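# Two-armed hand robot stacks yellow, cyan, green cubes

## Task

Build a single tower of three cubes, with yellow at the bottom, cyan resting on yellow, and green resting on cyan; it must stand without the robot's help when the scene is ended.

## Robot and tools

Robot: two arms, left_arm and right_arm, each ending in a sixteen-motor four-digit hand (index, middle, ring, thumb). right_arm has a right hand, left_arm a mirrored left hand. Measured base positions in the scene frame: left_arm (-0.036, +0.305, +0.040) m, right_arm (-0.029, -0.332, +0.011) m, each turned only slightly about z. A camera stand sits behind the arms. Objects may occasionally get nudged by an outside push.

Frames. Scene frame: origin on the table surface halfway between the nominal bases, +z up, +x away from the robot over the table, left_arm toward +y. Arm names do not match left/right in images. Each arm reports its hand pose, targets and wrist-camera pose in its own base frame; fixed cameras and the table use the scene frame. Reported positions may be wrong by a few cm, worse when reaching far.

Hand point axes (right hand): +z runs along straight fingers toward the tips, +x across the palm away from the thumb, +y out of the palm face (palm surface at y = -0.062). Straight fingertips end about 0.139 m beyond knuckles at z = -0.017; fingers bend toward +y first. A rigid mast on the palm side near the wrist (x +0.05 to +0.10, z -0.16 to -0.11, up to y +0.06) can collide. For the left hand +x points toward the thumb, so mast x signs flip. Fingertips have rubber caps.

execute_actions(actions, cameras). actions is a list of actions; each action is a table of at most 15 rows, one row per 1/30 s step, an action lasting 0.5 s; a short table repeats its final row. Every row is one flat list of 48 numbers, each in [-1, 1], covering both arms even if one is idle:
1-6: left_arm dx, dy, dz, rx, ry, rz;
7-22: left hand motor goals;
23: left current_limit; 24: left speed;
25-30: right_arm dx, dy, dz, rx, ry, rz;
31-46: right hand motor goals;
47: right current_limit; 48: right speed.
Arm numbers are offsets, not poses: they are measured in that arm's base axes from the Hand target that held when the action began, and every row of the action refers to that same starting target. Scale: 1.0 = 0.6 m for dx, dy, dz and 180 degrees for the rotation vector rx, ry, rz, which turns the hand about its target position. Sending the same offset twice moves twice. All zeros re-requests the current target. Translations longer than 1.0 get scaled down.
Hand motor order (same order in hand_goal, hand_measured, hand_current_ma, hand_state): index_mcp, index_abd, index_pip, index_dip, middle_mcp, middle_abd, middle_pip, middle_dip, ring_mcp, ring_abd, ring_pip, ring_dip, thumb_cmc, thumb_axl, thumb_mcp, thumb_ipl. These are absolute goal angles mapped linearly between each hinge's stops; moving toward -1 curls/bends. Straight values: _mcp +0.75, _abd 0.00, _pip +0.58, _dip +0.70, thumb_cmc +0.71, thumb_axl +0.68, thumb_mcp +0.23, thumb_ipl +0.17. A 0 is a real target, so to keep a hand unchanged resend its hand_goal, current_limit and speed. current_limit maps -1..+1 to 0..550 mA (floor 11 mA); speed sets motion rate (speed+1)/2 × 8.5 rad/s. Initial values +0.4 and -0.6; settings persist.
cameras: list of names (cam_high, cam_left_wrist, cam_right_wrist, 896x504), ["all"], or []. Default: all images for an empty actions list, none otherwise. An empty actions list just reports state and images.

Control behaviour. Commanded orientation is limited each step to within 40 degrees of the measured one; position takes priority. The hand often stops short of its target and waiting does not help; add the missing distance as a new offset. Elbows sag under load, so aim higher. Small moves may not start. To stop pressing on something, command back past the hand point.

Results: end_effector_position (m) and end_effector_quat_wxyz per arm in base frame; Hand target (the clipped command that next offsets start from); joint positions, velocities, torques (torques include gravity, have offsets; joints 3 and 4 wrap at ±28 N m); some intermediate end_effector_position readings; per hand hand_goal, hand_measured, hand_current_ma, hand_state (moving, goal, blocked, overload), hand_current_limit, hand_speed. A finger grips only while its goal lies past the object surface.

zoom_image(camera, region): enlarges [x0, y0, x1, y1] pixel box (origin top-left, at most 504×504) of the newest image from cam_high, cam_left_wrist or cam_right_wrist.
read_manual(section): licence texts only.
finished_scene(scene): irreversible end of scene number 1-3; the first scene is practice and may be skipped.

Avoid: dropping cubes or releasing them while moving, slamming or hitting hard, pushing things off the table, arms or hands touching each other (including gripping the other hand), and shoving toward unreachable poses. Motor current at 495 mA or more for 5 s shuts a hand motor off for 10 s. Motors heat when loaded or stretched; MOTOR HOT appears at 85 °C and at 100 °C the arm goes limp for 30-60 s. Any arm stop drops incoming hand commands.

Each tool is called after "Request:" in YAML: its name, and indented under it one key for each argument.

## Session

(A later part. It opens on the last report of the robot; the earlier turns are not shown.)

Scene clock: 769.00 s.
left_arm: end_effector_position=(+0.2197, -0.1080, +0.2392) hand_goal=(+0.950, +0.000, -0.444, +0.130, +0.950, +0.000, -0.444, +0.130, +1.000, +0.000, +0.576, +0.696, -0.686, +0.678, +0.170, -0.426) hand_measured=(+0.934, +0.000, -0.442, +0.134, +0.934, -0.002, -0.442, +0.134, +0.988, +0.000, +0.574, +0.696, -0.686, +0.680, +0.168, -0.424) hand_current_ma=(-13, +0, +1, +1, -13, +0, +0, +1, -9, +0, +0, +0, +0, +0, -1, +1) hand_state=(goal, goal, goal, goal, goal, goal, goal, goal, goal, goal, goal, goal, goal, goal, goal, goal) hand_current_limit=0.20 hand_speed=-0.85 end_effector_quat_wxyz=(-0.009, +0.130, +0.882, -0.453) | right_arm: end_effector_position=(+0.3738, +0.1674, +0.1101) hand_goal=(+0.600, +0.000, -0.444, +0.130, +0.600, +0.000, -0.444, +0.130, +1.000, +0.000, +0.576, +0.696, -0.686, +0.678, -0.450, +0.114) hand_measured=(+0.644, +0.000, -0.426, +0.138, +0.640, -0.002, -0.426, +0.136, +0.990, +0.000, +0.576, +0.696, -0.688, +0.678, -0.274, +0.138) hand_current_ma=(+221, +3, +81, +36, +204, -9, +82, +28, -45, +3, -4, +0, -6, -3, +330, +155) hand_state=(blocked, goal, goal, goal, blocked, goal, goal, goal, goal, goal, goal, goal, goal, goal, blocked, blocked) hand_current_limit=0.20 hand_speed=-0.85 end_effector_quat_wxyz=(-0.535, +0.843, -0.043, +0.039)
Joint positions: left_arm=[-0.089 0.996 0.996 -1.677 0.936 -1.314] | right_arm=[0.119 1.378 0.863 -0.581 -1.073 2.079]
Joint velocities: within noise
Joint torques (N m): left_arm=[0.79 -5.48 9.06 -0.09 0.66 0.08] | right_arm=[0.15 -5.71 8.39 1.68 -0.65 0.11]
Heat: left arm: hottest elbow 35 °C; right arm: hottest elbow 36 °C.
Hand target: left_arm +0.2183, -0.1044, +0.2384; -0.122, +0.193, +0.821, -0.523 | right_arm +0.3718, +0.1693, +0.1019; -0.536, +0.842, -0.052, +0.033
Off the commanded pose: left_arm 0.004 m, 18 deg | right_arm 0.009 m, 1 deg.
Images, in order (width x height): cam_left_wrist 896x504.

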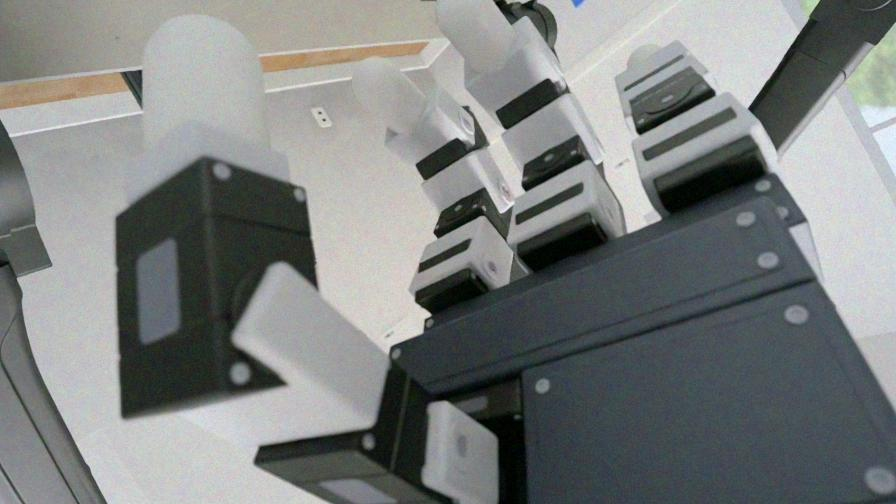

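Request:
execute_actions:
  actions:
    - [[0,0,0,0,0,0,0.95,0,-0.445,0.13,0.95,0,-0.445,0.13,1,0,0.576,0.696,-0.686,0.677,0.169,-0.427,0.2,-0.85,0.0,-0.008,-0.010,0,0,0,0.60,0,-0.445,0.13,0.60,0,-0.445,0.13,1,0,0.576,0.696,-0.686,0.677,-0.45,0.114,0.2,-0.85]]
  cameras: ["cam_high"]

Request:
zoom_image:
  camera: "cam_high"
  region: [502, 186, 526, 220]

Scene clock: 772.57 s.
left_arm: end_effector_position=(+0.2197, -0.1080, +0.2392) hand_goal=(+0.950, +0.000, -0.444, +0.130, +0.950, +0.000, -0.444, +0.130, +1.000, +0.000, +0.576, +0.696, -0.686, +0.678, +0.170, -0.426) hand_measured=(+0.934, +0.000, -0.442, +0.134, +0.934, -0.002, -0.442, +0.134, +0.988, +0.000, +0.574, +0.696, -0.686, +0.680, +0.168, -0.424) hand_current_ma=(-13, +0, +1, +1, -13, +0, +0, +1, -9, +0, +0, +0, +0, +0, -1, +1) hand_state=(goal, goal, goal, goal, goal, goal, goal, goal, goal, goal, goal, goal, goal, goal, goal, goal) hand_current_limit=0.20 hand_speed=-0.85 end_effector_quat_wxyz=(-0.009, +0.130, +0.882, -0.453) | right_arm: end_effector_position=(+0.3713, +0.1671, +0.1045) hand_goal=(+0.600, +0.000, -0.444, +0.130, +0.600, +0.000, -0.444, +0.130, +1.000, +0.000, +0.576, +0.696, -0.686, +0.678, -0.450, +0.114) hand_measured=(+0.644, +0.000, -0.426, +0.138, +0.640, -0.002, -0.426, +0.136, +0.990, +0.000, +0.576, +0.696, -0.688, +0.678, -0.274, +0.138) hand_current_ma=(+221, +3, +81, +36, +204, -9, +82, +28, -45, +3, -4, +0, -6, -3, +330, +155) hand_state=(blocked, goal, goal, goal, blocked, goal, goal, goal, goal, goal, goal, goal, goal, goal, blocked, blocked) hand_current_limit=0.20 hand_speed=-0.85 end_effector_quat_wxyz=(-0.534, +0.843, -0.046, +0.035)
Joint positions: left_arm=[-0.089 0.996 0.996 -1.677 0.936 -1.314] | right_arm=[0.119 1.385 0.854 -0.575 -1.073 2.079]
Joint torques (N m): left_arm=[0.67 -5.77 9.21 -0.08 0.69 0.1] | right_arm=[-0.97 -5.6 8.24 1.72 -0.78 -0.02]
Heat: left arm: hottest elbow 35 °C; right arm: hottest elbow 36 °C.
Hand target: left_arm +0.2183, -0.1044, +0.2384; -0.122, +0.193, +0.821, -0.523 | right_arm +0.3718, +0.1645, +0.0960; -0.536, +0.842, -0.051, +0.033
Off the commanded pose: left_arm 0.004 m, 18 deg | right_arm 0.009 m, 1 deg.
joint sent to its limit (left arm) — joint 4 (wrist pitch), lower limit. The joint targets are off in orientation, not in position.
Step readings (end_effector_position of left_arm | right_arm):
0: (+0.2197, -0.1080, +0.2392) | (+0.3738, +0.1674, +0.1101)
1: (+0.2197, -0.1080, +0.2392) | (+0.3738, +0.1674, +0.1101)
2: (+0.2197, -0.1080, +0.2392) | (+0.3738, +0.1674, +0.1101)
4: (+0.2197, -0.1080, +0.2392) | (+0.3745, +0.1675, +0.1100)
8: (+0.2197, -0.1080, +0.2392) | (+0.3729, +0.1673, +0.1074)
15: (+0.2197, -0.1080, +0.2392) | (+0.3713, +0.1671, +0.1045)
Images, in order (width x height): cam_high 896x504.

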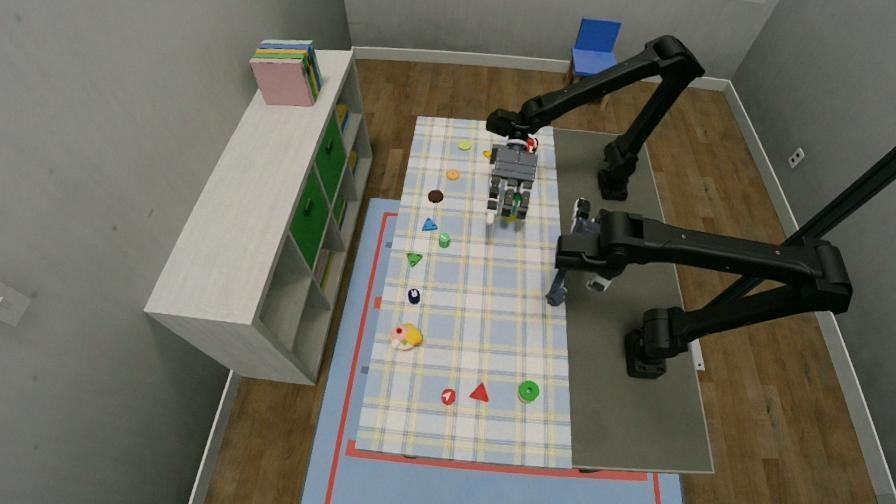

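Scaled by 14.824 from the camera's 896x504 image, which has a finer 1280x720 frame.

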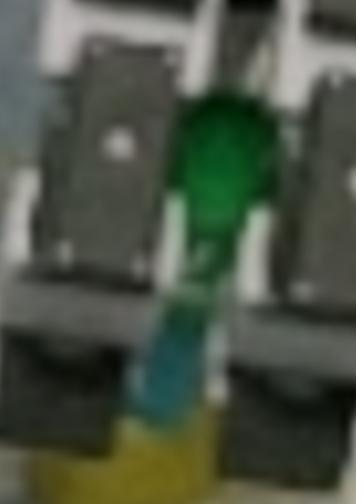

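Request:
execute_actions:
  actions:
    - [[0,0,0,0,0,0,0.95,0,-0.445,0.13,0.95,0,-0.445,0.13,1,0,0.576,0.696,-0.686,0.677,0.169,-0.427,0.2,-0.85,0.0,-0.010,0.0,0,0,0,0.60,0,-0.445,0.13,0.60,0,-0.445,0.13,1,0,0.576,0.696,-0.686,0.677,-0.45,0.114,0.2,-0.85]]
  cameras: ["cam_high"]

Request:
zoom_image:
  camera: "cam_high"
  region: [502, 186, 526, 220]

Scene clock: 778.97 s.
left_arm: end_effector_position=(+0.2197, -0.1080, +0.2392) hand_goal=(+0.950, +0.000, -0.444, +0.130, +0.950, +0.000, -0.444, +0.130, +1.000, +0.000, +0.576, +0.696, -0.686, +0.678, +0.170, -0.426) hand_measured=(+0.934, +0.000, -0.442, +0.134, +0.934, -0.002, -0.442, +0.134, +0.988, +0.000, +0.574, +0.696, -0.686, +0.680, +0.168, -0.424) hand_current_ma=(-13, +0, +1, +1, -13, +0, +0, +1, -9, +0, +0, +0, +0, +0, -1, +1) hand_state=(goal, goal, goal, goal, goal, goal, goal, goal, goal, goal, goal, goal, goal, goal, goal, goal) hand_current_limit=0.20 hand_speed=-0.85 end_effector_quat_wxyz=(-0.009, +0.130, +0.882, -0.453) | right_arm: end_effector_position=(+0.3745, +0.1615, +0.1040) hand_goal=(+0.600, +0.000, -0.444, +0.130, +0.600, +0.000, -0.444, +0.130, +1.000, +0.000, +0.576, +0.696, -0.686, +0.678, -0.450, +0.114) hand_measured=(+0.644, +0.000, -0.426, +0.138, +0.640, -0.002, -0.426, +0.136, +0.990, +0.000, +0.576, +0.696, -0.688, +0.678, -0.274, +0.138) hand_current_ma=(+221, +3, +81, +36, +204, -9, +82, +28, -45, +3, -4, +0, -6, -3, +330, +155) hand_state=(blocked, goal, goal, goal, blocked, goal, goal, goal, goal, goal, goal, goal, goal, goal, blocked, blocked) hand_current_limit=0.20 hand_speed=-0.85 end_effector_quat_wxyz=(-0.534, +0.843, -0.044, +0.043)
Joint positions: left_arm=[-0.089 0.996 0.996 -1.677 0.936 -1.314] | right_arm=[0.105 1.385 0.854 -0.578 -1.074 2.059]
Joint torques (N m): left_arm=[0.56 -5.25 9.11 -0.17 0.64 0.04] | right_arm=[-1.08 -5.54 8.53 0.85 -0.95 -0.12]
Heat: left arm: hottest elbow 35 °C; right arm: hottest elbow 36 °C.
Hand target: left_arm +0.2183, -0.1044, +0.2384; -0.122, +0.193, +0.821, -0.523 | right_arm +0.3718, +0.1586, +0.0960; -0.536, +0.842, -0.051, +0.033
Off the commanded pose: left_arm 0.004 m, 18 deg | right_arm 0.009 m, 1 deg.
joint sent to its limit (left arm) — joint 4 (wrist pitch), lower limit. The joint targets are off in orientation, not in position.
Step readings (end_effector_position of left_arm | right_arm):
0: (+0.2197, -0.1080, +0.2392) | (+0.3713, +0.1671, +0.1045)
1: (+0.2197, -0.1080, +0.2392) | (+0.3713, +0.1671, +0.1045)
2: (+0.2197, -0.1080, +0.2392) | (+0.3714, +0.1668, +0.1045)
4: (+0.2197, -0.1080, +0.2392) | (+0.3722, +0.1656, +0.1046)
8: (+0.2197, -0.1080, +0.2392) | (+0.3738, +0.1630, +0.1044)
15: (+0.2197, -0.1080, +0.2392) | (+0.3746, +0.1616, +0.1042)
Images, in order (width x height): cam_high 896x504.

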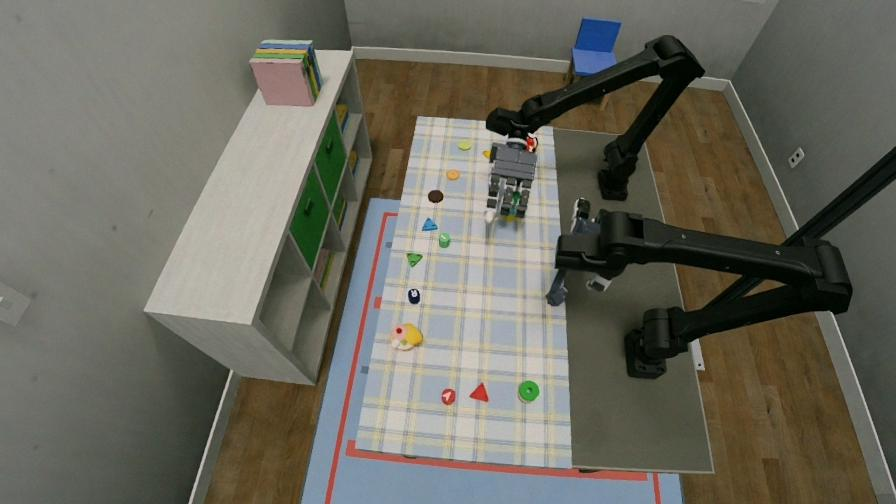

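Scaled by 14.824 from the camera's 896x504 image, which has a finer 1280x720 frame.

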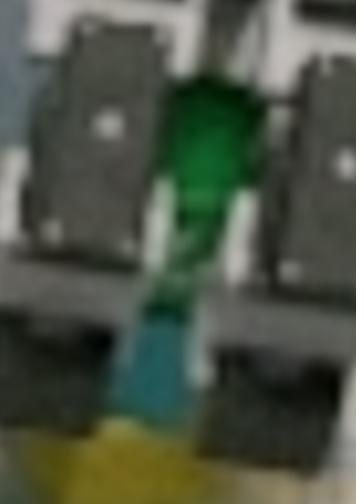

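Request:
execute_actions:
  actions:
    - [[0,0,0,0,0,0,0.95,0,-0.445,0.13,0.95,0,-0.445,0.13,1,0,0.576,0.696,-0.686,0.677,0.169,-0.427,0.2,-0.85,-0.003,0.0,-0.012,0,0,0,0.60,0,-0.445,0.13,0.60,0,-0.445,0.13,1,0,0.576,0.696,-0.686,0.677,-0.45,0.114,0.2,-0.85]]
  cameras: ["cam_high"]

Request:
zoom_image:
  camera: "cam_high"
  region: [502, 186, 526, 220]

Scene clock: 784.53 s.
left_arm: end_effector_position=(+0.2197, -0.1080, +0.2392) hand_goal=(+0.950, +0.000, -0.444, +0.130, +0.950, +0.000, -0.444, +0.130, +1.000, +0.000, +0.576, +0.696, -0.686, +0.678, +0.170, -0.426) hand_measured=(+0.934, +0.000, -0.442, +0.134, +0.934, -0.002, -0.442, +0.134, +0.988, +0.000, +0.574, +0.696, -0.686, +0.680, +0.168, -0.424) hand_current_ma=(-13, +0, +1, +1, -13, +0, +0, +1, -9, +0, +0, +0, +0, +0, -1, +1) hand_state=(goal, goal, goal, goal, goal, goal, goal, goal, goal, goal, goal, goal, goal, goal, goal, goal) hand_current_limit=0.20 hand_speed=-0.85 end_effector_quat_wxyz=(-0.009, +0.130, +0.882, -0.453) | right_arm: end_effector_position=(+0.3698, +0.1612, +0.0969) hand_goal=(+0.600, +0.000, -0.444, +0.130, +0.600, +0.000, -0.444, +0.130, +1.000, +0.000, +0.576, +0.696, -0.686, +0.678, -0.450, +0.114) hand_measured=(+0.644, +0.000, -0.426, +0.138, +0.640, -0.002, -0.426, +0.136, +0.990, +0.000, +0.576, +0.696, -0.688, +0.678, -0.274, +0.138) hand_current_ma=(+221, +3, +81, +36, +204, -9, +82, +28, -45, +3, -4, +0, -6, -3, +330, +155) hand_state=(blocked, goal, goal, goal, blocked, goal, goal, goal, goal, goal, goal, goal, goal, goal, blocked, blocked) hand_current_limit=0.20 hand_speed=-0.85 end_effector_quat_wxyz=(-0.533, +0.844, -0.049, +0.035)
Joint positions: left_arm=[-0.089 0.996 0.996 -1.677 0.936 -1.314] | right_arm=[0.105 1.393 0.842 -0.576 -1.076 2.059]
Joint torques (N m): left_arm=[0.85 -6.12 9.07 0.05 0.67 0.08] | right_arm=[-0.97 -5.54 8.14 1.52 -0.95 -0.12]
Heat: left arm: hottest elbow 35 °C; right arm: hottest elbow 36 °C.
Hand target: left_arm +0.2183, -0.1044, +0.2384; -0.122, +0.193, +0.821, -0.523 | right_arm +0.3699, +0.1586, +0.0888; -0.536, +0.842, -0.051, +0.033
Off the commanded pose: left_arm 0.004 m, 18 deg | right_arm 0.009 m, 1 deg.
joint sent to its limit (left arm) — joint 4 (wrist pitch), lower limit. The joint targets are off in orientation, not in position.
Step readings (end_effector_position of left_arm | right_arm):
0: (+0.2197, -0.1080, +0.2392) | (+0.3745, +0.1615, +0.1040)
1: (+0.2197, -0.1080, +0.2392) | (+0.3745, +0.1615, +0.1040)
2: (+0.2197, -0.1080, +0.2392) | (+0.3744, +0.1617, +0.1041)
4: (+0.2197, -0.1080, +0.2392) | (+0.3746, +0.1617, +0.1036)
8: (+0.2197, -0.1080, +0.2392) | (+0.3715, +0.1614, +0.1001)
15: (+0.2197, -0.1080, +0.2392) | (+0.3698, +0.1612, +0.0969)
Images, in order (width x height): cam_high 896x504.

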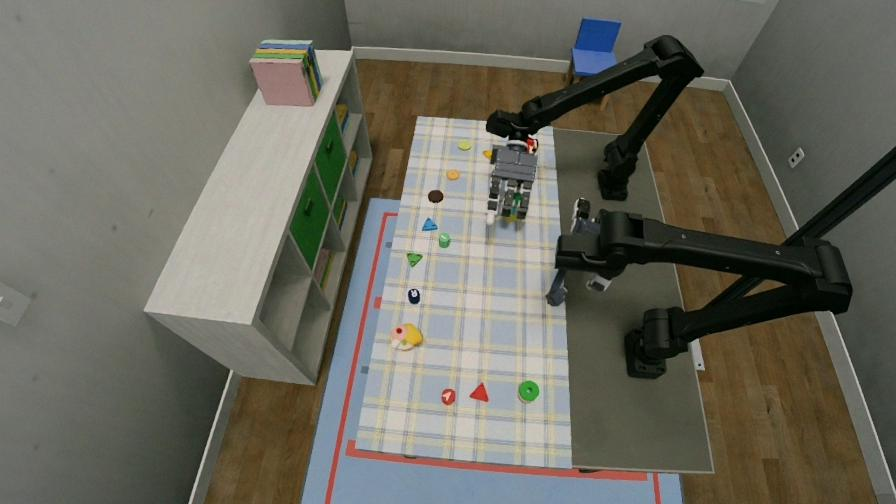

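Scaled by 14.824 from the camera's 896x504 image, which has a finer 1280x720 frame.

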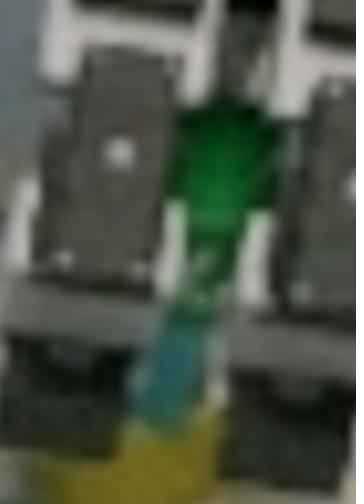

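Request:
execute_actions:
  actions:
    - [[0,0,0,0,0,0,0.95,0,-0.445,0.13,0.95,0,-0.445,0.13,1,0,0.576,0.696,-0.686,0.677,0.169,-0.427,0.2,-0.85,0.004,0.0,-0.010,0,0,0,0.60,0,-0.445,0.13,0.60,0,-0.445,0.13,1,0,0.576,0.696,-0.686,0.677,-0.45,0.114,0.2,-0.85]]
  cameras: ["cam_high", "cam_right_wrist"]

Request:
zoom_image:
  camera: "cam_high"
  region: [502, 186, 526, 220]

Scene clock: 789.10 s.
left_arm: end_effector_position=(+0.2197, -0.1080, +0.2392) hand_goal=(+0.950, +0.000, -0.444, +0.130, +0.950, +0.000, -0.444, +0.130, +1.000, +0.000, +0.576, +0.696, -0.686, +0.678, +0.170, -0.426) hand_measured=(+0.934, +0.000, -0.442, +0.134, +0.934, -0.002, -0.442, +0.134, +0.988, +0.000, +0.574, +0.696, -0.686, +0.680, +0.168, -0.424) hand_current_ma=(-13, +0, +1, +1, -13, +0, +0, +1, -9, +0, +0, +0, +0, +0, -1, +1) hand_state=(goal, goal, goal, goal, goal, goal, goal, goal, goal, goal, goal, goal, goal, goal, goal, goal) hand_current_limit=0.20 hand_speed=-0.85 end_effector_quat_wxyz=(-0.009, +0.130, +0.882, -0.453) | right_arm: end_effector_position=(+0.3712, +0.1621, +0.0957) hand_goal=(+0.600, +0.000, -0.444, +0.130, +0.600, +0.000, -0.444, +0.130, +1.000, +0.000, +0.576, +0.696, -0.686, +0.678, -0.450, +0.114) hand_measured=(+0.644, +0.000, -0.426, +0.138, +0.640, -0.002, -0.426, +0.138, +0.990, +0.000, +0.576, +0.696, -0.688, +0.678, -0.274, +0.138) hand_current_ma=(+221, +3, +81, +36, +203, -9, +84, +33, -45, +3, -4, +0, -6, -3, +330, +155) hand_state=(blocked, goal, goal, goal, blocked, goal, goal, goal, goal, goal, goal, goal, goal, goal, blocked, blocked) hand_current_limit=0.20 hand_speed=-0.85 end_effector_quat_wxyz=(-0.535, +0.842, -0.051, +0.034)
Joint positions: left_arm=[-0.089 0.996 0.996 -1.677 0.936 -1.314] | right_arm=[0.104 1.4 0.842 -0.564 -1.08 2.068]
Joint torques (N m): left_arm=[0.91 -6.24 9.14 -0.09 0.66 0.06] | right_arm=[-0.91 -4.95 7.9 1.76 -0.75 -0.12]
Heat: left arm: hottest elbow 35 °C; right arm: hottest elbow 36 °C.
Hand target: left_arm +0.2183, -0.1044, +0.2384; -0.122, +0.193, +0.821, -0.523 | right_arm +0.3723, +0.1586, +0.0827; -0.536, +0.842, -0.051, +0.033
Off the commanded pose: left_arm 0.004 m, 18 deg | right_arm 0.013 m, 0 deg.
joint sent to its limit (left arm) — joint 4 (wrist pitch), lower limit. The joint targets are off in orientation, not in position.
Step readings (end_effector_position of left_arm | right_arm):
0: (+0.2197, -0.1080, +0.2392) | (+0.3698, +0.1612, +0.0969)
1: (+0.2197, -0.1080, +0.2392) | (+0.3698, +0.1612, +0.0968)
2: (+0.2197, -0.1080, +0.2392) | (+0.3698, +0.1612, +0.0967)
4: (+0.2197, -0.1080, +0.2392) | (+0.3704, +0.1612, +0.0961)
8: (+0.2197, -0.1080, +0.2392) | (+0.3706, +0.1620, +0.0958)
15: (+0.2197, -0.1080, +0.2392) | (+0.3709, +0.1620, +0.0958)
Images, in order (width x height): cam_high 896x504, cam_right_wrist 896x504.

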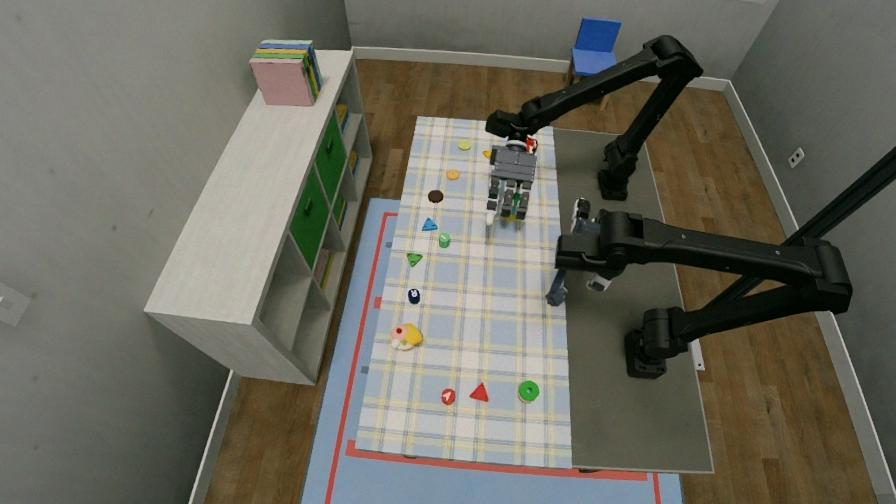

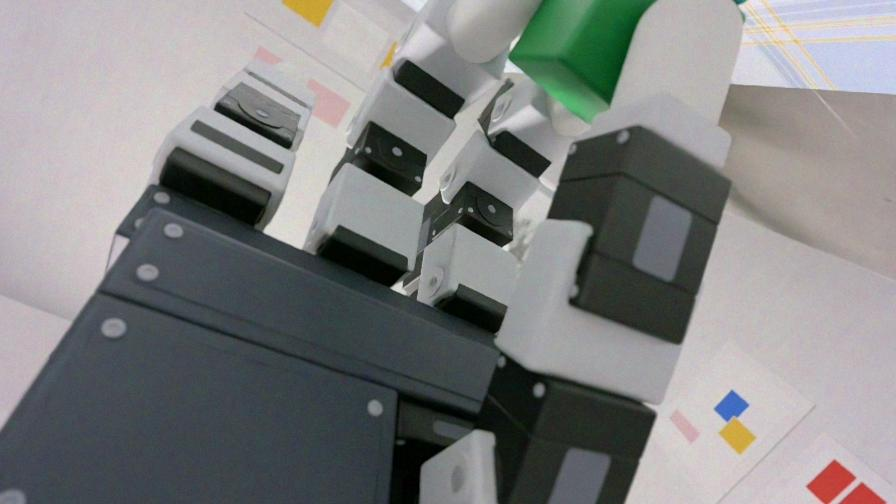

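Scaled by 14.824 from the camera's 896x504 image, which has a finer 1280x720 frame.

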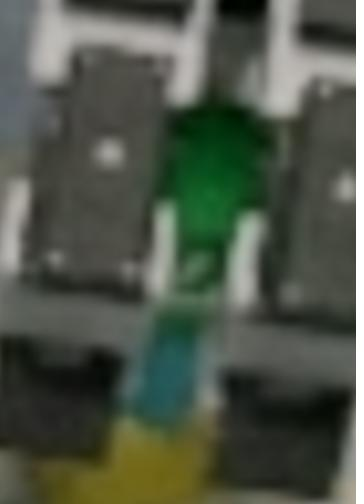

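Request:
execute_actions:
  actions:
    - [[0,0,0,0,0,0,0.95,0,-0.445,0.13,0.95,0,-0.445,0.13,1,0,0.576,0.696,-0.686,0.677,0.169,-0.427,0.2,-0.85,-0.002,0.005,0.018,0,0,0,0.62,0,-0.445,0.13,0.62,0,-0.445,0.13,1,0,0.576,0.696,-0.686,0.677,-0.40,0.114,0.2,-0.85]]
    - [[0,0,0,0,0,0,0.95,0,-0.445,0.13,0.95,0,-0.445,0.13,1,0,0.576,0.696,-0.686,0.677,0.169,-0.427,0.2,-0.85,0,0,0,0,0,0,0.70,0,-0.445,0.13,0.70,0,-0.445,0.13,1,0,0.576,0.696,-0.686,0.677,-0.24,0.114,0.2,-0.92]]
  cameras: ["cam_high", "cam_right_wrist"]

Request:
zoom_image:
  camera: "cam_high"
  region: [502, 186, 526, 220]

Scene clock: 795.73 s.
left_arm: end_effector_position=(+0.2197, -0.1080, +0.2392) hand_goal=(+0.950, +0.000, -0.444, +0.130, +0.950, +0.000, -0.444, +0.130, +1.000, +0.000, +0.576, +0.696, -0.686, +0.678, +0.170, -0.426) hand_measured=(+0.934, +0.000, -0.442, +0.134, +0.934, -0.002, -0.442, +0.134, +0.988, +0.000, +0.574, +0.696, -0.686, +0.680, +0.168, -0.424) hand_current_ma=(-13, +0, +1, +1, -13, +0, +0, +1, -9, +0, +0, +0, +0, +0, -1, +1) hand_state=(goal, goal, goal, goal, goal, goal, goal, goal, goal, goal, goal, goal, goal, goal, goal, goal) hand_current_limit=0.20 hand_speed=-0.85 end_effector_quat_wxyz=(-0.009, +0.130, +0.882, -0.453) | right_arm: end_effector_position=(+0.3720, +0.1619, +0.0956) hand_goal=(+0.700, +0.000, -0.444, +0.130, +0.700, +0.000, -0.444, +0.130, +1.000, +0.000, +0.576, +0.696, -0.686, +0.678, -0.240, +0.114) hand_measured=(+0.686, +0.000, -0.440, +0.134, +0.686, -0.002, -0.440, +0.134, +0.990, +0.000, +0.576, +0.696, -0.688, +0.678, -0.240, +0.116) hand_current_ma=(-74, +3, +14, +17, -74, -9, +15, +14, -45, +3, -4, +0, -6, -3, -5, +17) hand_state=(goal, goal, goal, goal, goal, goal, goal, goal, goal, goal, goal, goal, goal, goal, goal, goal) hand_current_limit=0.20 hand_speed=-0.92 end_effector_quat_wxyz=(-0.535, +0.843, -0.047, +0.036)
Joint positions: left_arm=[-0.089 0.996 0.996 -1.677 0.936 -1.314] | right_arm=[0.104 1.4 0.842 -0.564 -1.08 2.059]
Joint torques (N m): left_arm=[0.97 -5.71 9.2 0.12 0.65 0.04] | right_arm=[-0.32 -6.59 8.83 1.09 -0.62 0.04]
Heat: left arm: hottest elbow 35 °C; right arm: hottest elbow 36 °C.
Hand target: left_arm +0.2183, -0.1044, +0.2384; -0.122, +0.193, +0.821, -0.523 | right_arm +0.3711, +0.1616, +0.0935; -0.536, +0.842, -0.051, +0.033
Off the commanded pose: left_arm 0.004 m, 18 deg | right_arm 0.002 m, 1 deg.
joint sent to its limit (left arm) — joint 4 (wrist pitch), lower limit. The joint targets are off in orientation, not in position.
Step readings (end_effector_position of left_arm | right_arm):
0: (+0.2197, -0.1080, +0.2392) | (+0.3712, +0.1621, +0.0957)
1: (+0.2197, -0.1080, +0.2392) | (+0.3712, +0.1621, +0.0957)
2: (+0.2197, -0.1080, +0.2392) | (+0.3712, +0.1621, +0.0957)
4: (+0.2197, -0.1080, +0.2392) | (+0.3712, +0.1621, +0.0957)
8: (+0.2197, -0.1080, +0.2392) | (+0.3712, +0.1621, +0.0957)
15: (+0.2197, -0.1080, +0.2392) | (+0.3712, +0.1621, +0.0957)
16: (+0.2197, -0.1080, +0.2392) | (+0.3712, +0.1621, +0.0957)
17: (+0.2197, -0.1080, +0.2392) | (+0.3712, +0.1621, +0.0957)
19: (+0.2197, -0.1080, +0.2392) | (+0.3712, +0.1621, +0.0957)
23: (+0.2197, -0.1080, +0.2392) | (+0.3714, +0.1620, +0.0957)
30: (+0.2197, -0.1080, +0.2392) | (+0.3720, +0.1619, +0.0956)
Images, in order (width x height): cam_high 896x504, cam_right_wrist 896x504.

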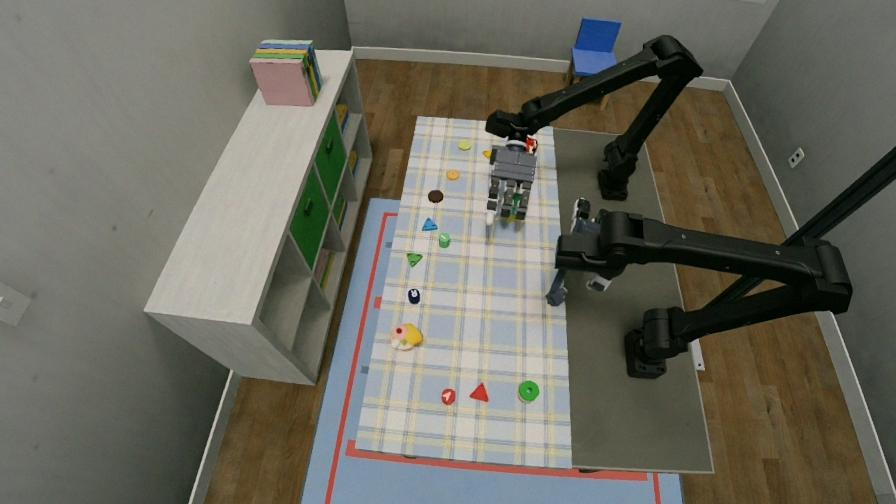

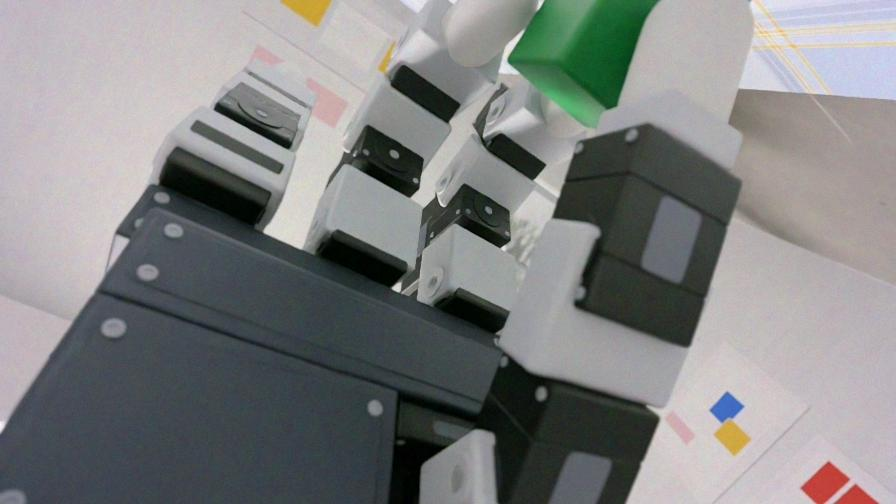

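Scaled by 14.824 from the camera's 896x504 image, which has a finer 1280x720 frame.

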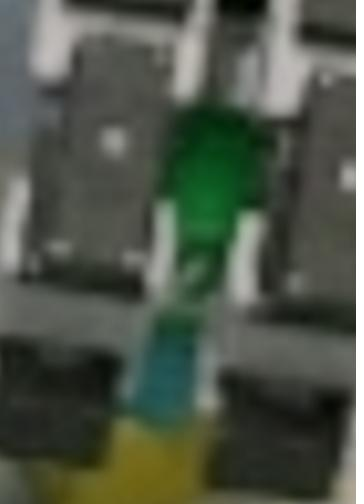

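Request:
execute_actions:
  actions:
    - [[0,0,0,0,0,0,0.95,0,-0.445,0.13,0.95,0,-0.445,0.13,1,0,0.576,0.696,-0.686,0.677,0.169,-0.427,0.2,-0.85,0,0,0,0,0,0,0.95,0,-0.445,0.13,0.95,0,-0.445,0.13,1,0,0.576,0.696,-0.686,0.677,0.0,-0.1,0.2,-0.85]]
    - [[0,0,0,0,0,0,0.95,0,-0.445,0.13,0.95,0,-0.445,0.13,1,0,0.576,0.696,-0.686,0.677,0.169,-0.427,0.2,-0.85,0,0,0,0,0,0,0.98,0,-0.445,0.13,0.98,0,-0.445,0.13,1,0,0.576,0.696,-0.686,0.677,0.169,-0.427,0.2,-0.85]]
    - [[0,0,0,0,0,0,0.95,0,-0.445,0.13,0.95,0,-0.445,0.13,1,0,0.576,0.696,-0.686,0.677,0.169,-0.427,0.2,-0.85,0.01,0,0.05,0,0,0,0.98,0,-0.445,0.13,0.98,0,-0.445,0.13,1,0,0.576,0.696,-0.686,0.677,0.169,-0.427,0.2,-0.85]]
    - [[0,0,0,0,0,0,0.95,0,-0.445,0.13,0.95,0,-0.445,0.13,1,0,0.576,0.696,-0.686,0.677,0.169,-0.427,0.2,-0.85,0.0,0,0.13,0,0,0,0.98,0,-0.445,0.13,0.98,0,-0.445,0.13,1,0,0.576,0.696,-0.686,0.677,0.169,-0.427,0.2,-0.85]]
  cameras: ["cam_high", "cam_right_wrist"]

Request:
zoom_image:
  camera: "cam_high"
  region: [486, 170, 546, 230]

Scene clock: 806.07 s.
left_arm: end_effector_position=(+0.2197, -0.1080, +0.2392) hand_goal=(+0.950, +0.000, -0.444, +0.130, +0.950, +0.000, -0.444, +0.130, +1.000, +0.000, +0.576, +0.696, -0.686, +0.678, +0.170, -0.426) hand_measured=(+0.934, +0.000, -0.442, +0.134, +0.934, -0.002, -0.442, +0.134, +0.988, +0.000, +0.574, +0.696, -0.686, +0.680, +0.168, -0.424) hand_current_ma=(-13, +0, +1, +1, -13, +0, +0, +1, -9, +0, +0, +0, +0, +0, -1, +1) hand_state=(goal, goal, goal, goal, goal, goal, goal, goal, goal, goal, goal, goal, goal, goal, goal, goal) hand_current_limit=0.20 hand_speed=-0.85 end_effector_quat_wxyz=(-0.009, +0.130, +0.882, -0.453) | right_arm: end_effector_position=(+0.3585, +0.1608, +0.1850) hand_goal=(+0.980, +0.000, -0.444, +0.130, +0.980, +0.000, -0.444, +0.130, +1.000, +0.000, +0.576, +0.696, -0.686, +0.678, +0.170, -0.426) hand_measured=(+0.964, +0.000, -0.442, +0.134, +0.966, -0.002, -0.442, +0.132, +0.990, +0.000, +0.576, +0.696, -0.688, +0.678, +0.166, -0.422) hand_current_ma=(-76, +3, +8, +16, -73, -9, +9, +13, -45, +3, -4, +0, -6, -3, -18, +19) hand_state=(goal, goal, goal, goal, goal, goal, goal, goal, goal, goal, goal, goal, goal, goal, goal, goal) hand_current_limit=0.20 hand_speed=-0.85 end_effector_quat_wxyz=(-0.533, +0.844, -0.060, +0.019)
Joint positions: left_arm=[-0.089 0.996 0.996 -1.677 0.936 -1.314] | right_arm=[0.104 1.278 0.988 -0.868 -1.08 2.068]
Joint torques (N m): left_arm=[1.08 -5.42 8.94 -0.21 0.65 0.07] | right_arm=[-0.38 -5.01 14.9 0.75 -0.64 -0.03]
Heat: left arm: hottest elbow 35 °C; right arm: hottest elbow 37 °C.
Hand target: left_arm +0.2183, -0.1044, +0.2384; -0.122, +0.193, +0.821, -0.523 | right_arm +0.3772, +0.1616, +0.2017; -0.536, +0.842, -0.051, +0.033
Off the commanded pose: left_arm 0.004 m, 18 deg | right_arm 0.025 m, 2 deg.
joint sent to its limit (left arm) — joint 4 (wrist pitch), lower limit. The joint targets are off in orientation, not in position.
Step readings (end_effector_position of left_arm | right_arm):
0: (+0.2197, -0.1080, +0.2392) | (+0.3720, +0.1619, +0.0956)
1: (+0.2197, -0.1080, +0.2392) | (+0.3720, +0.1619, +0.0956)
2: (+0.2197, -0.1080, +0.2392) | (+0.3720, +0.1619, +0.0956)
4: (+0.2197, -0.1080, +0.2392) | (+0.3720, +0.1619, +0.0956)
8: (+0.2197, -0.1080, +0.2392) | (+0.3720, +0.1619, +0.0956)
15: (+0.2197, -0.1080, +0.2392) | (+0.3720, +0.1619, +0.0956)
16: (+0.2197, -0.1080, +0.2392) | (+0.3720, +0.1619, +0.0956)
17: (+0.2197, -0.1080, +0.2392) | (+0.3720, +0.1619, +0.0956)
19: (+0.2197, -0.1080, +0.2392) | (+0.3720, +0.1619, +0.0956)
23: (+0.2197, -0.1080, +0.2392) | (+0.3720, +0.1619, +0.0956)
30: (+0.2197, -0.1080, +0.2392) | (+0.3720, +0.1619, +0.0956)
31: (+0.2197, -0.1080, +0.2392) | (+0.3720, +0.1619, +0.0956)
32: (+0.2197, -0.1080, +0.2392) | (+0.3710, +0.1618, +0.0954)
34: (+0.2197, -0.1080, +0.2392) | (+0.3664, +0.1613, +0.0949)
38: (+0.2197, -0.1080, +0.2392) | (+0.3588, +0.1605, +0.0948)
45: (+0.2197, -0.1080, +0.2392) | (+0.3550, +0.1601, +0.0971)
46: (+0.2197, -0.1080, +0.2392) | (+0.3545, +0.1601, +0.0974)
47: (+0.2197, -0.1080, +0.2392) | (+0.3528, +0.1599, +0.0997)
49: (+0.2197, -0.1080, +0.2392) | (+0.3478, +0.1595, +0.1099)
53: (+0.2197, -0.1080, +0.2392) | (+0.3510, +0.1600, +0.1477)
60: (+0.2197, -0.1080, +0.2392) | (+0.3628, +0.1612, +0.1857)
Images, in order (width x height): cam_high 896x504, cam_right_wrist 896x504.

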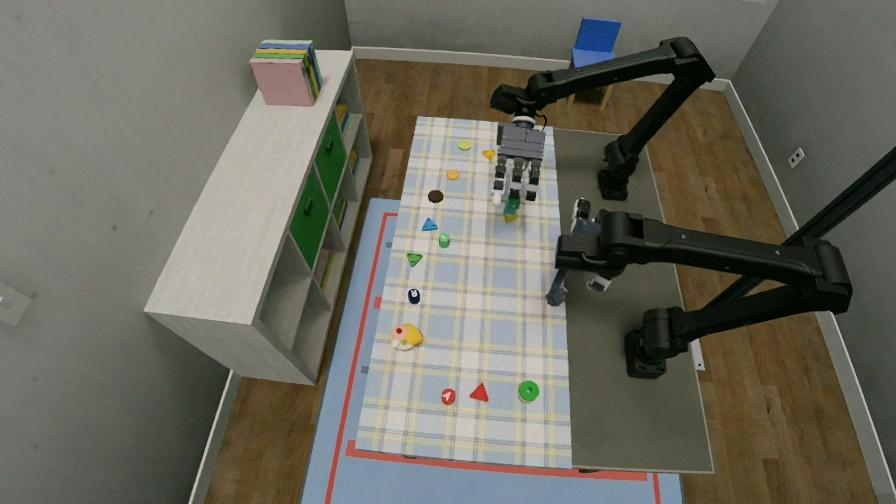

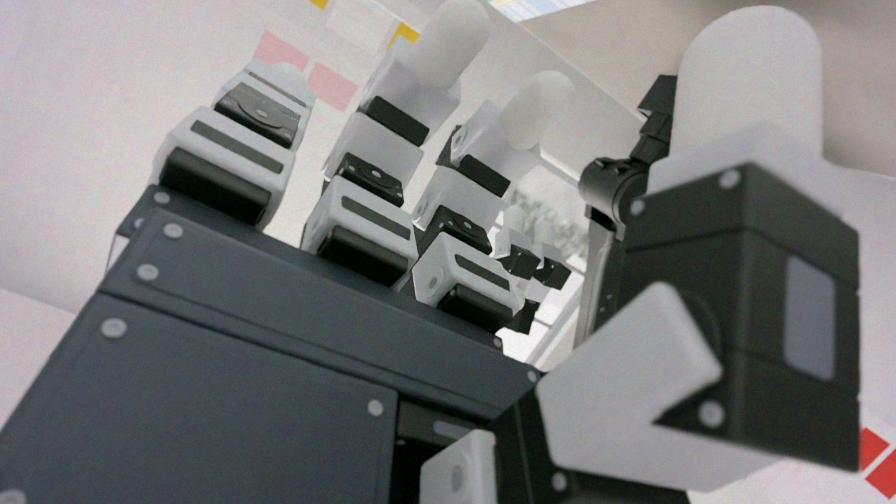

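Scaled by 8.400 from the camera's 896x504 image, which has a finer 1280x720 frame.

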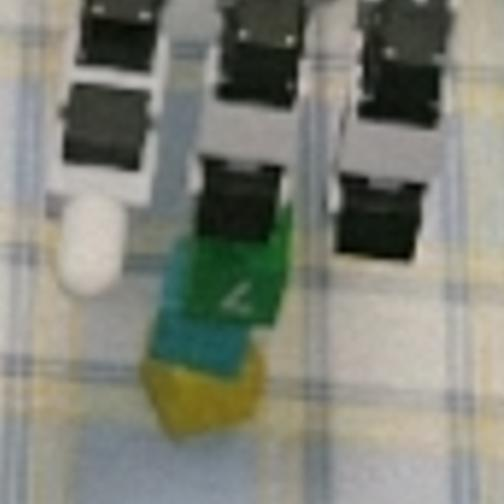

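Request:
execute_actions:
  actions:
    - [[0,0,0,0,0,0,0.95,0,-0.445,0.13,0.95,0,-0.445,0.13,1,0,0.576,0.696,-0.686,0.677,0.169,-0.427,0.2,-0.85,0.0,-0.1,0.08,0,0,0,0.98,0,-0.445,0.13,0.98,0,-0.445,0.13,1,0,0.576,0.696,-0.686,0.677,0.169,-0.427,0.2,-0.85]]
    - [[0,0,0,0,0,0,0.95,0,-0.445,0.13,0.95,0,-0.445,0.13,1,0,0.576,0.696,-0.686,0.677,0.169,-0.427,0.2,-0.85,-0.05,-0.2,0.05,0,0,-0.06,0.98,0,-0.445,0.13,0.98,0,-0.445,0.13,1,0,0.576,0.696,-0.686,0.677,0.169,-0.427,0.2,-0.85]]
  cameras: ["cam_high"]

Request:
zoom_image:
  camera: "cam_high"
  region: [486, 170, 546, 230]

Scene clock: 812.40 s.
left_arm: end_effector_position=(+0.2197, -0.1080, +0.2392) hand_goal=(+0.950, +0.000, -0.444, +0.130, +0.950, +0.000, -0.444, +0.130, +1.000, +0.000, +0.576, +0.696, -0.686, +0.678, +0.170, -0.426) hand_measured=(+0.934, +0.000, -0.442, +0.134, +0.934, -0.002, -0.442, +0.134, +0.988, +0.000, +0.574, +0.696, -0.686, +0.680, +0.168, -0.424) hand_current_ma=(-13, +0, +1, +1, -13, +0, +0, +1, -9, +0, +0, +0, +0, +0, -1, +1) hand_state=(goal, goal, goal, goal, goal, goal, goal, goal, goal, goal, goal, goal, goal, goal, goal, goal) hand_current_limit=0.20 hand_speed=-0.85 end_effector_quat_wxyz=(-0.009, +0.130, +0.882, -0.453) | right_arm: end_effector_position=(+0.3327, -0.0105, +0.2612) hand_goal=(+0.980, +0.000, -0.444, +0.130, +0.980, +0.000, -0.444, +0.130, +1.000, +0.000, +0.576, +0.696, -0.686, +0.678, +0.170, -0.426) hand_measured=(+0.966, +0.000, -0.442, +0.134, +0.966, -0.002, -0.442, +0.132, +0.990, +0.000, +0.576, +0.696, -0.688, +0.678, +0.168, -0.424) hand_current_ma=(-69, +3, +6, +15, -65, -9, +6, +12, -45, +3, -4, +0, -6, -3, -8, +15) hand_state=(goal, goal, goal, goal, goal, goal, goal, goal, goal, goal, goal, goal, goal, goal, goal, goal) hand_current_limit=0.20 hand_speed=-0.85 end_effector_quat_wxyz=(-0.526, +0.835, -0.145, +0.071)
Joint positions: left_arm=[-0.089 0.996 0.996 -1.677 0.936 -1.314] | right_arm=[-0.389 1.282 1.21 -1.669 -1.113 1.421]
Joint torques (N m): left_arm=[0.91 -5.77 9.02 -0.02 0.69 0.08] | right_arm=[-1.03 -4.48 14.89 -0.08 -0.98 -0.13]
Heat: left arm: hottest elbow 35 °C; right arm: hottest elbow 38 °C.
Hand target: left_arm +0.2183, -0.1044, +0.2384; -0.122, +0.193, +0.821, -0.523 | right_arm +0.3472, -0.0184, +0.2795; -0.531, +0.833, -0.130, +0.084
Off the commanded pose: left_arm 0.004 m, 18 deg | right_arm 0.025 m, 2 deg.
joint sent to its limit (left arm) — joint 4 (wrist pitch), lower limit. The joint targets are off in orientation, not in position.
Step readings (end_effector_position of left_arm | right_arm):
0: (+0.2197, -0.1080, +0.2392) | (+0.3585, +0.1608, +0.1850)
1: (+0.2197, -0.1080, +0.2392) | (+0.3584, +0.1604, +0.1849)
2: (+0.2197, -0.1080, +0.2392) | (+0.3566, +0.1579, +0.1859)
4: (+0.2197, -0.1080, +0.2392) | (+0.3499, +0.1487, +0.1908)
8: (+0.2197, -0.1080, +0.2392) | (+0.3510, +0.1194, +0.2067)
15: (+0.2197, -0.1080, +0.2392) | (+0.3562, +0.1037, +0.2321)
16: (+0.2197, -0.1080, +0.2392) | (+0.3557, +0.1030, +0.2334)
17: (+0.2197, -0.1080, +0.2392) | (+0.3545, +0.0977, +0.2343)
19: (+0.2197, -0.1080, +0.2392) | (+0.3475, +0.0808, +0.2366)
23: (+0.2197, -0.1080, +0.2392) | (+0.3362, +0.0236, +0.2434)
30: (+0.2197, -0.1080, +0.2392) | (+0.3265, -0.0074, +0.2620)
Images, in order (width x height): cam_high 896x504.

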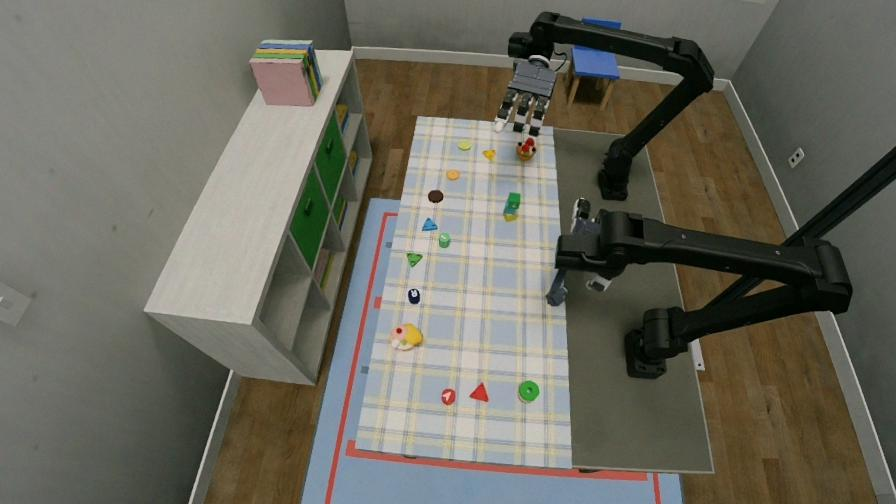

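Scaled by 8.400 from the camera's 896x504 image, which has a finer 1280x720 frame.

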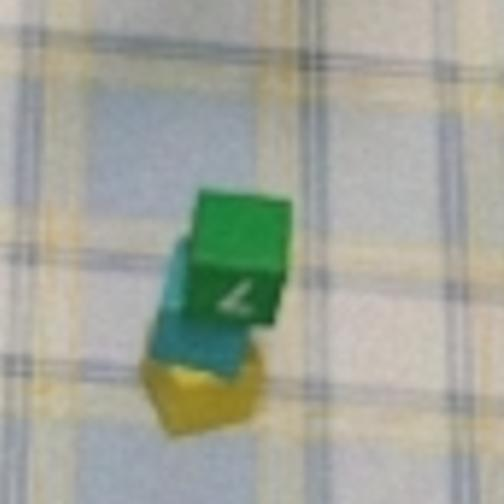

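Request:
finished_scene:
  scene: 1

The scene is finished: the task was done.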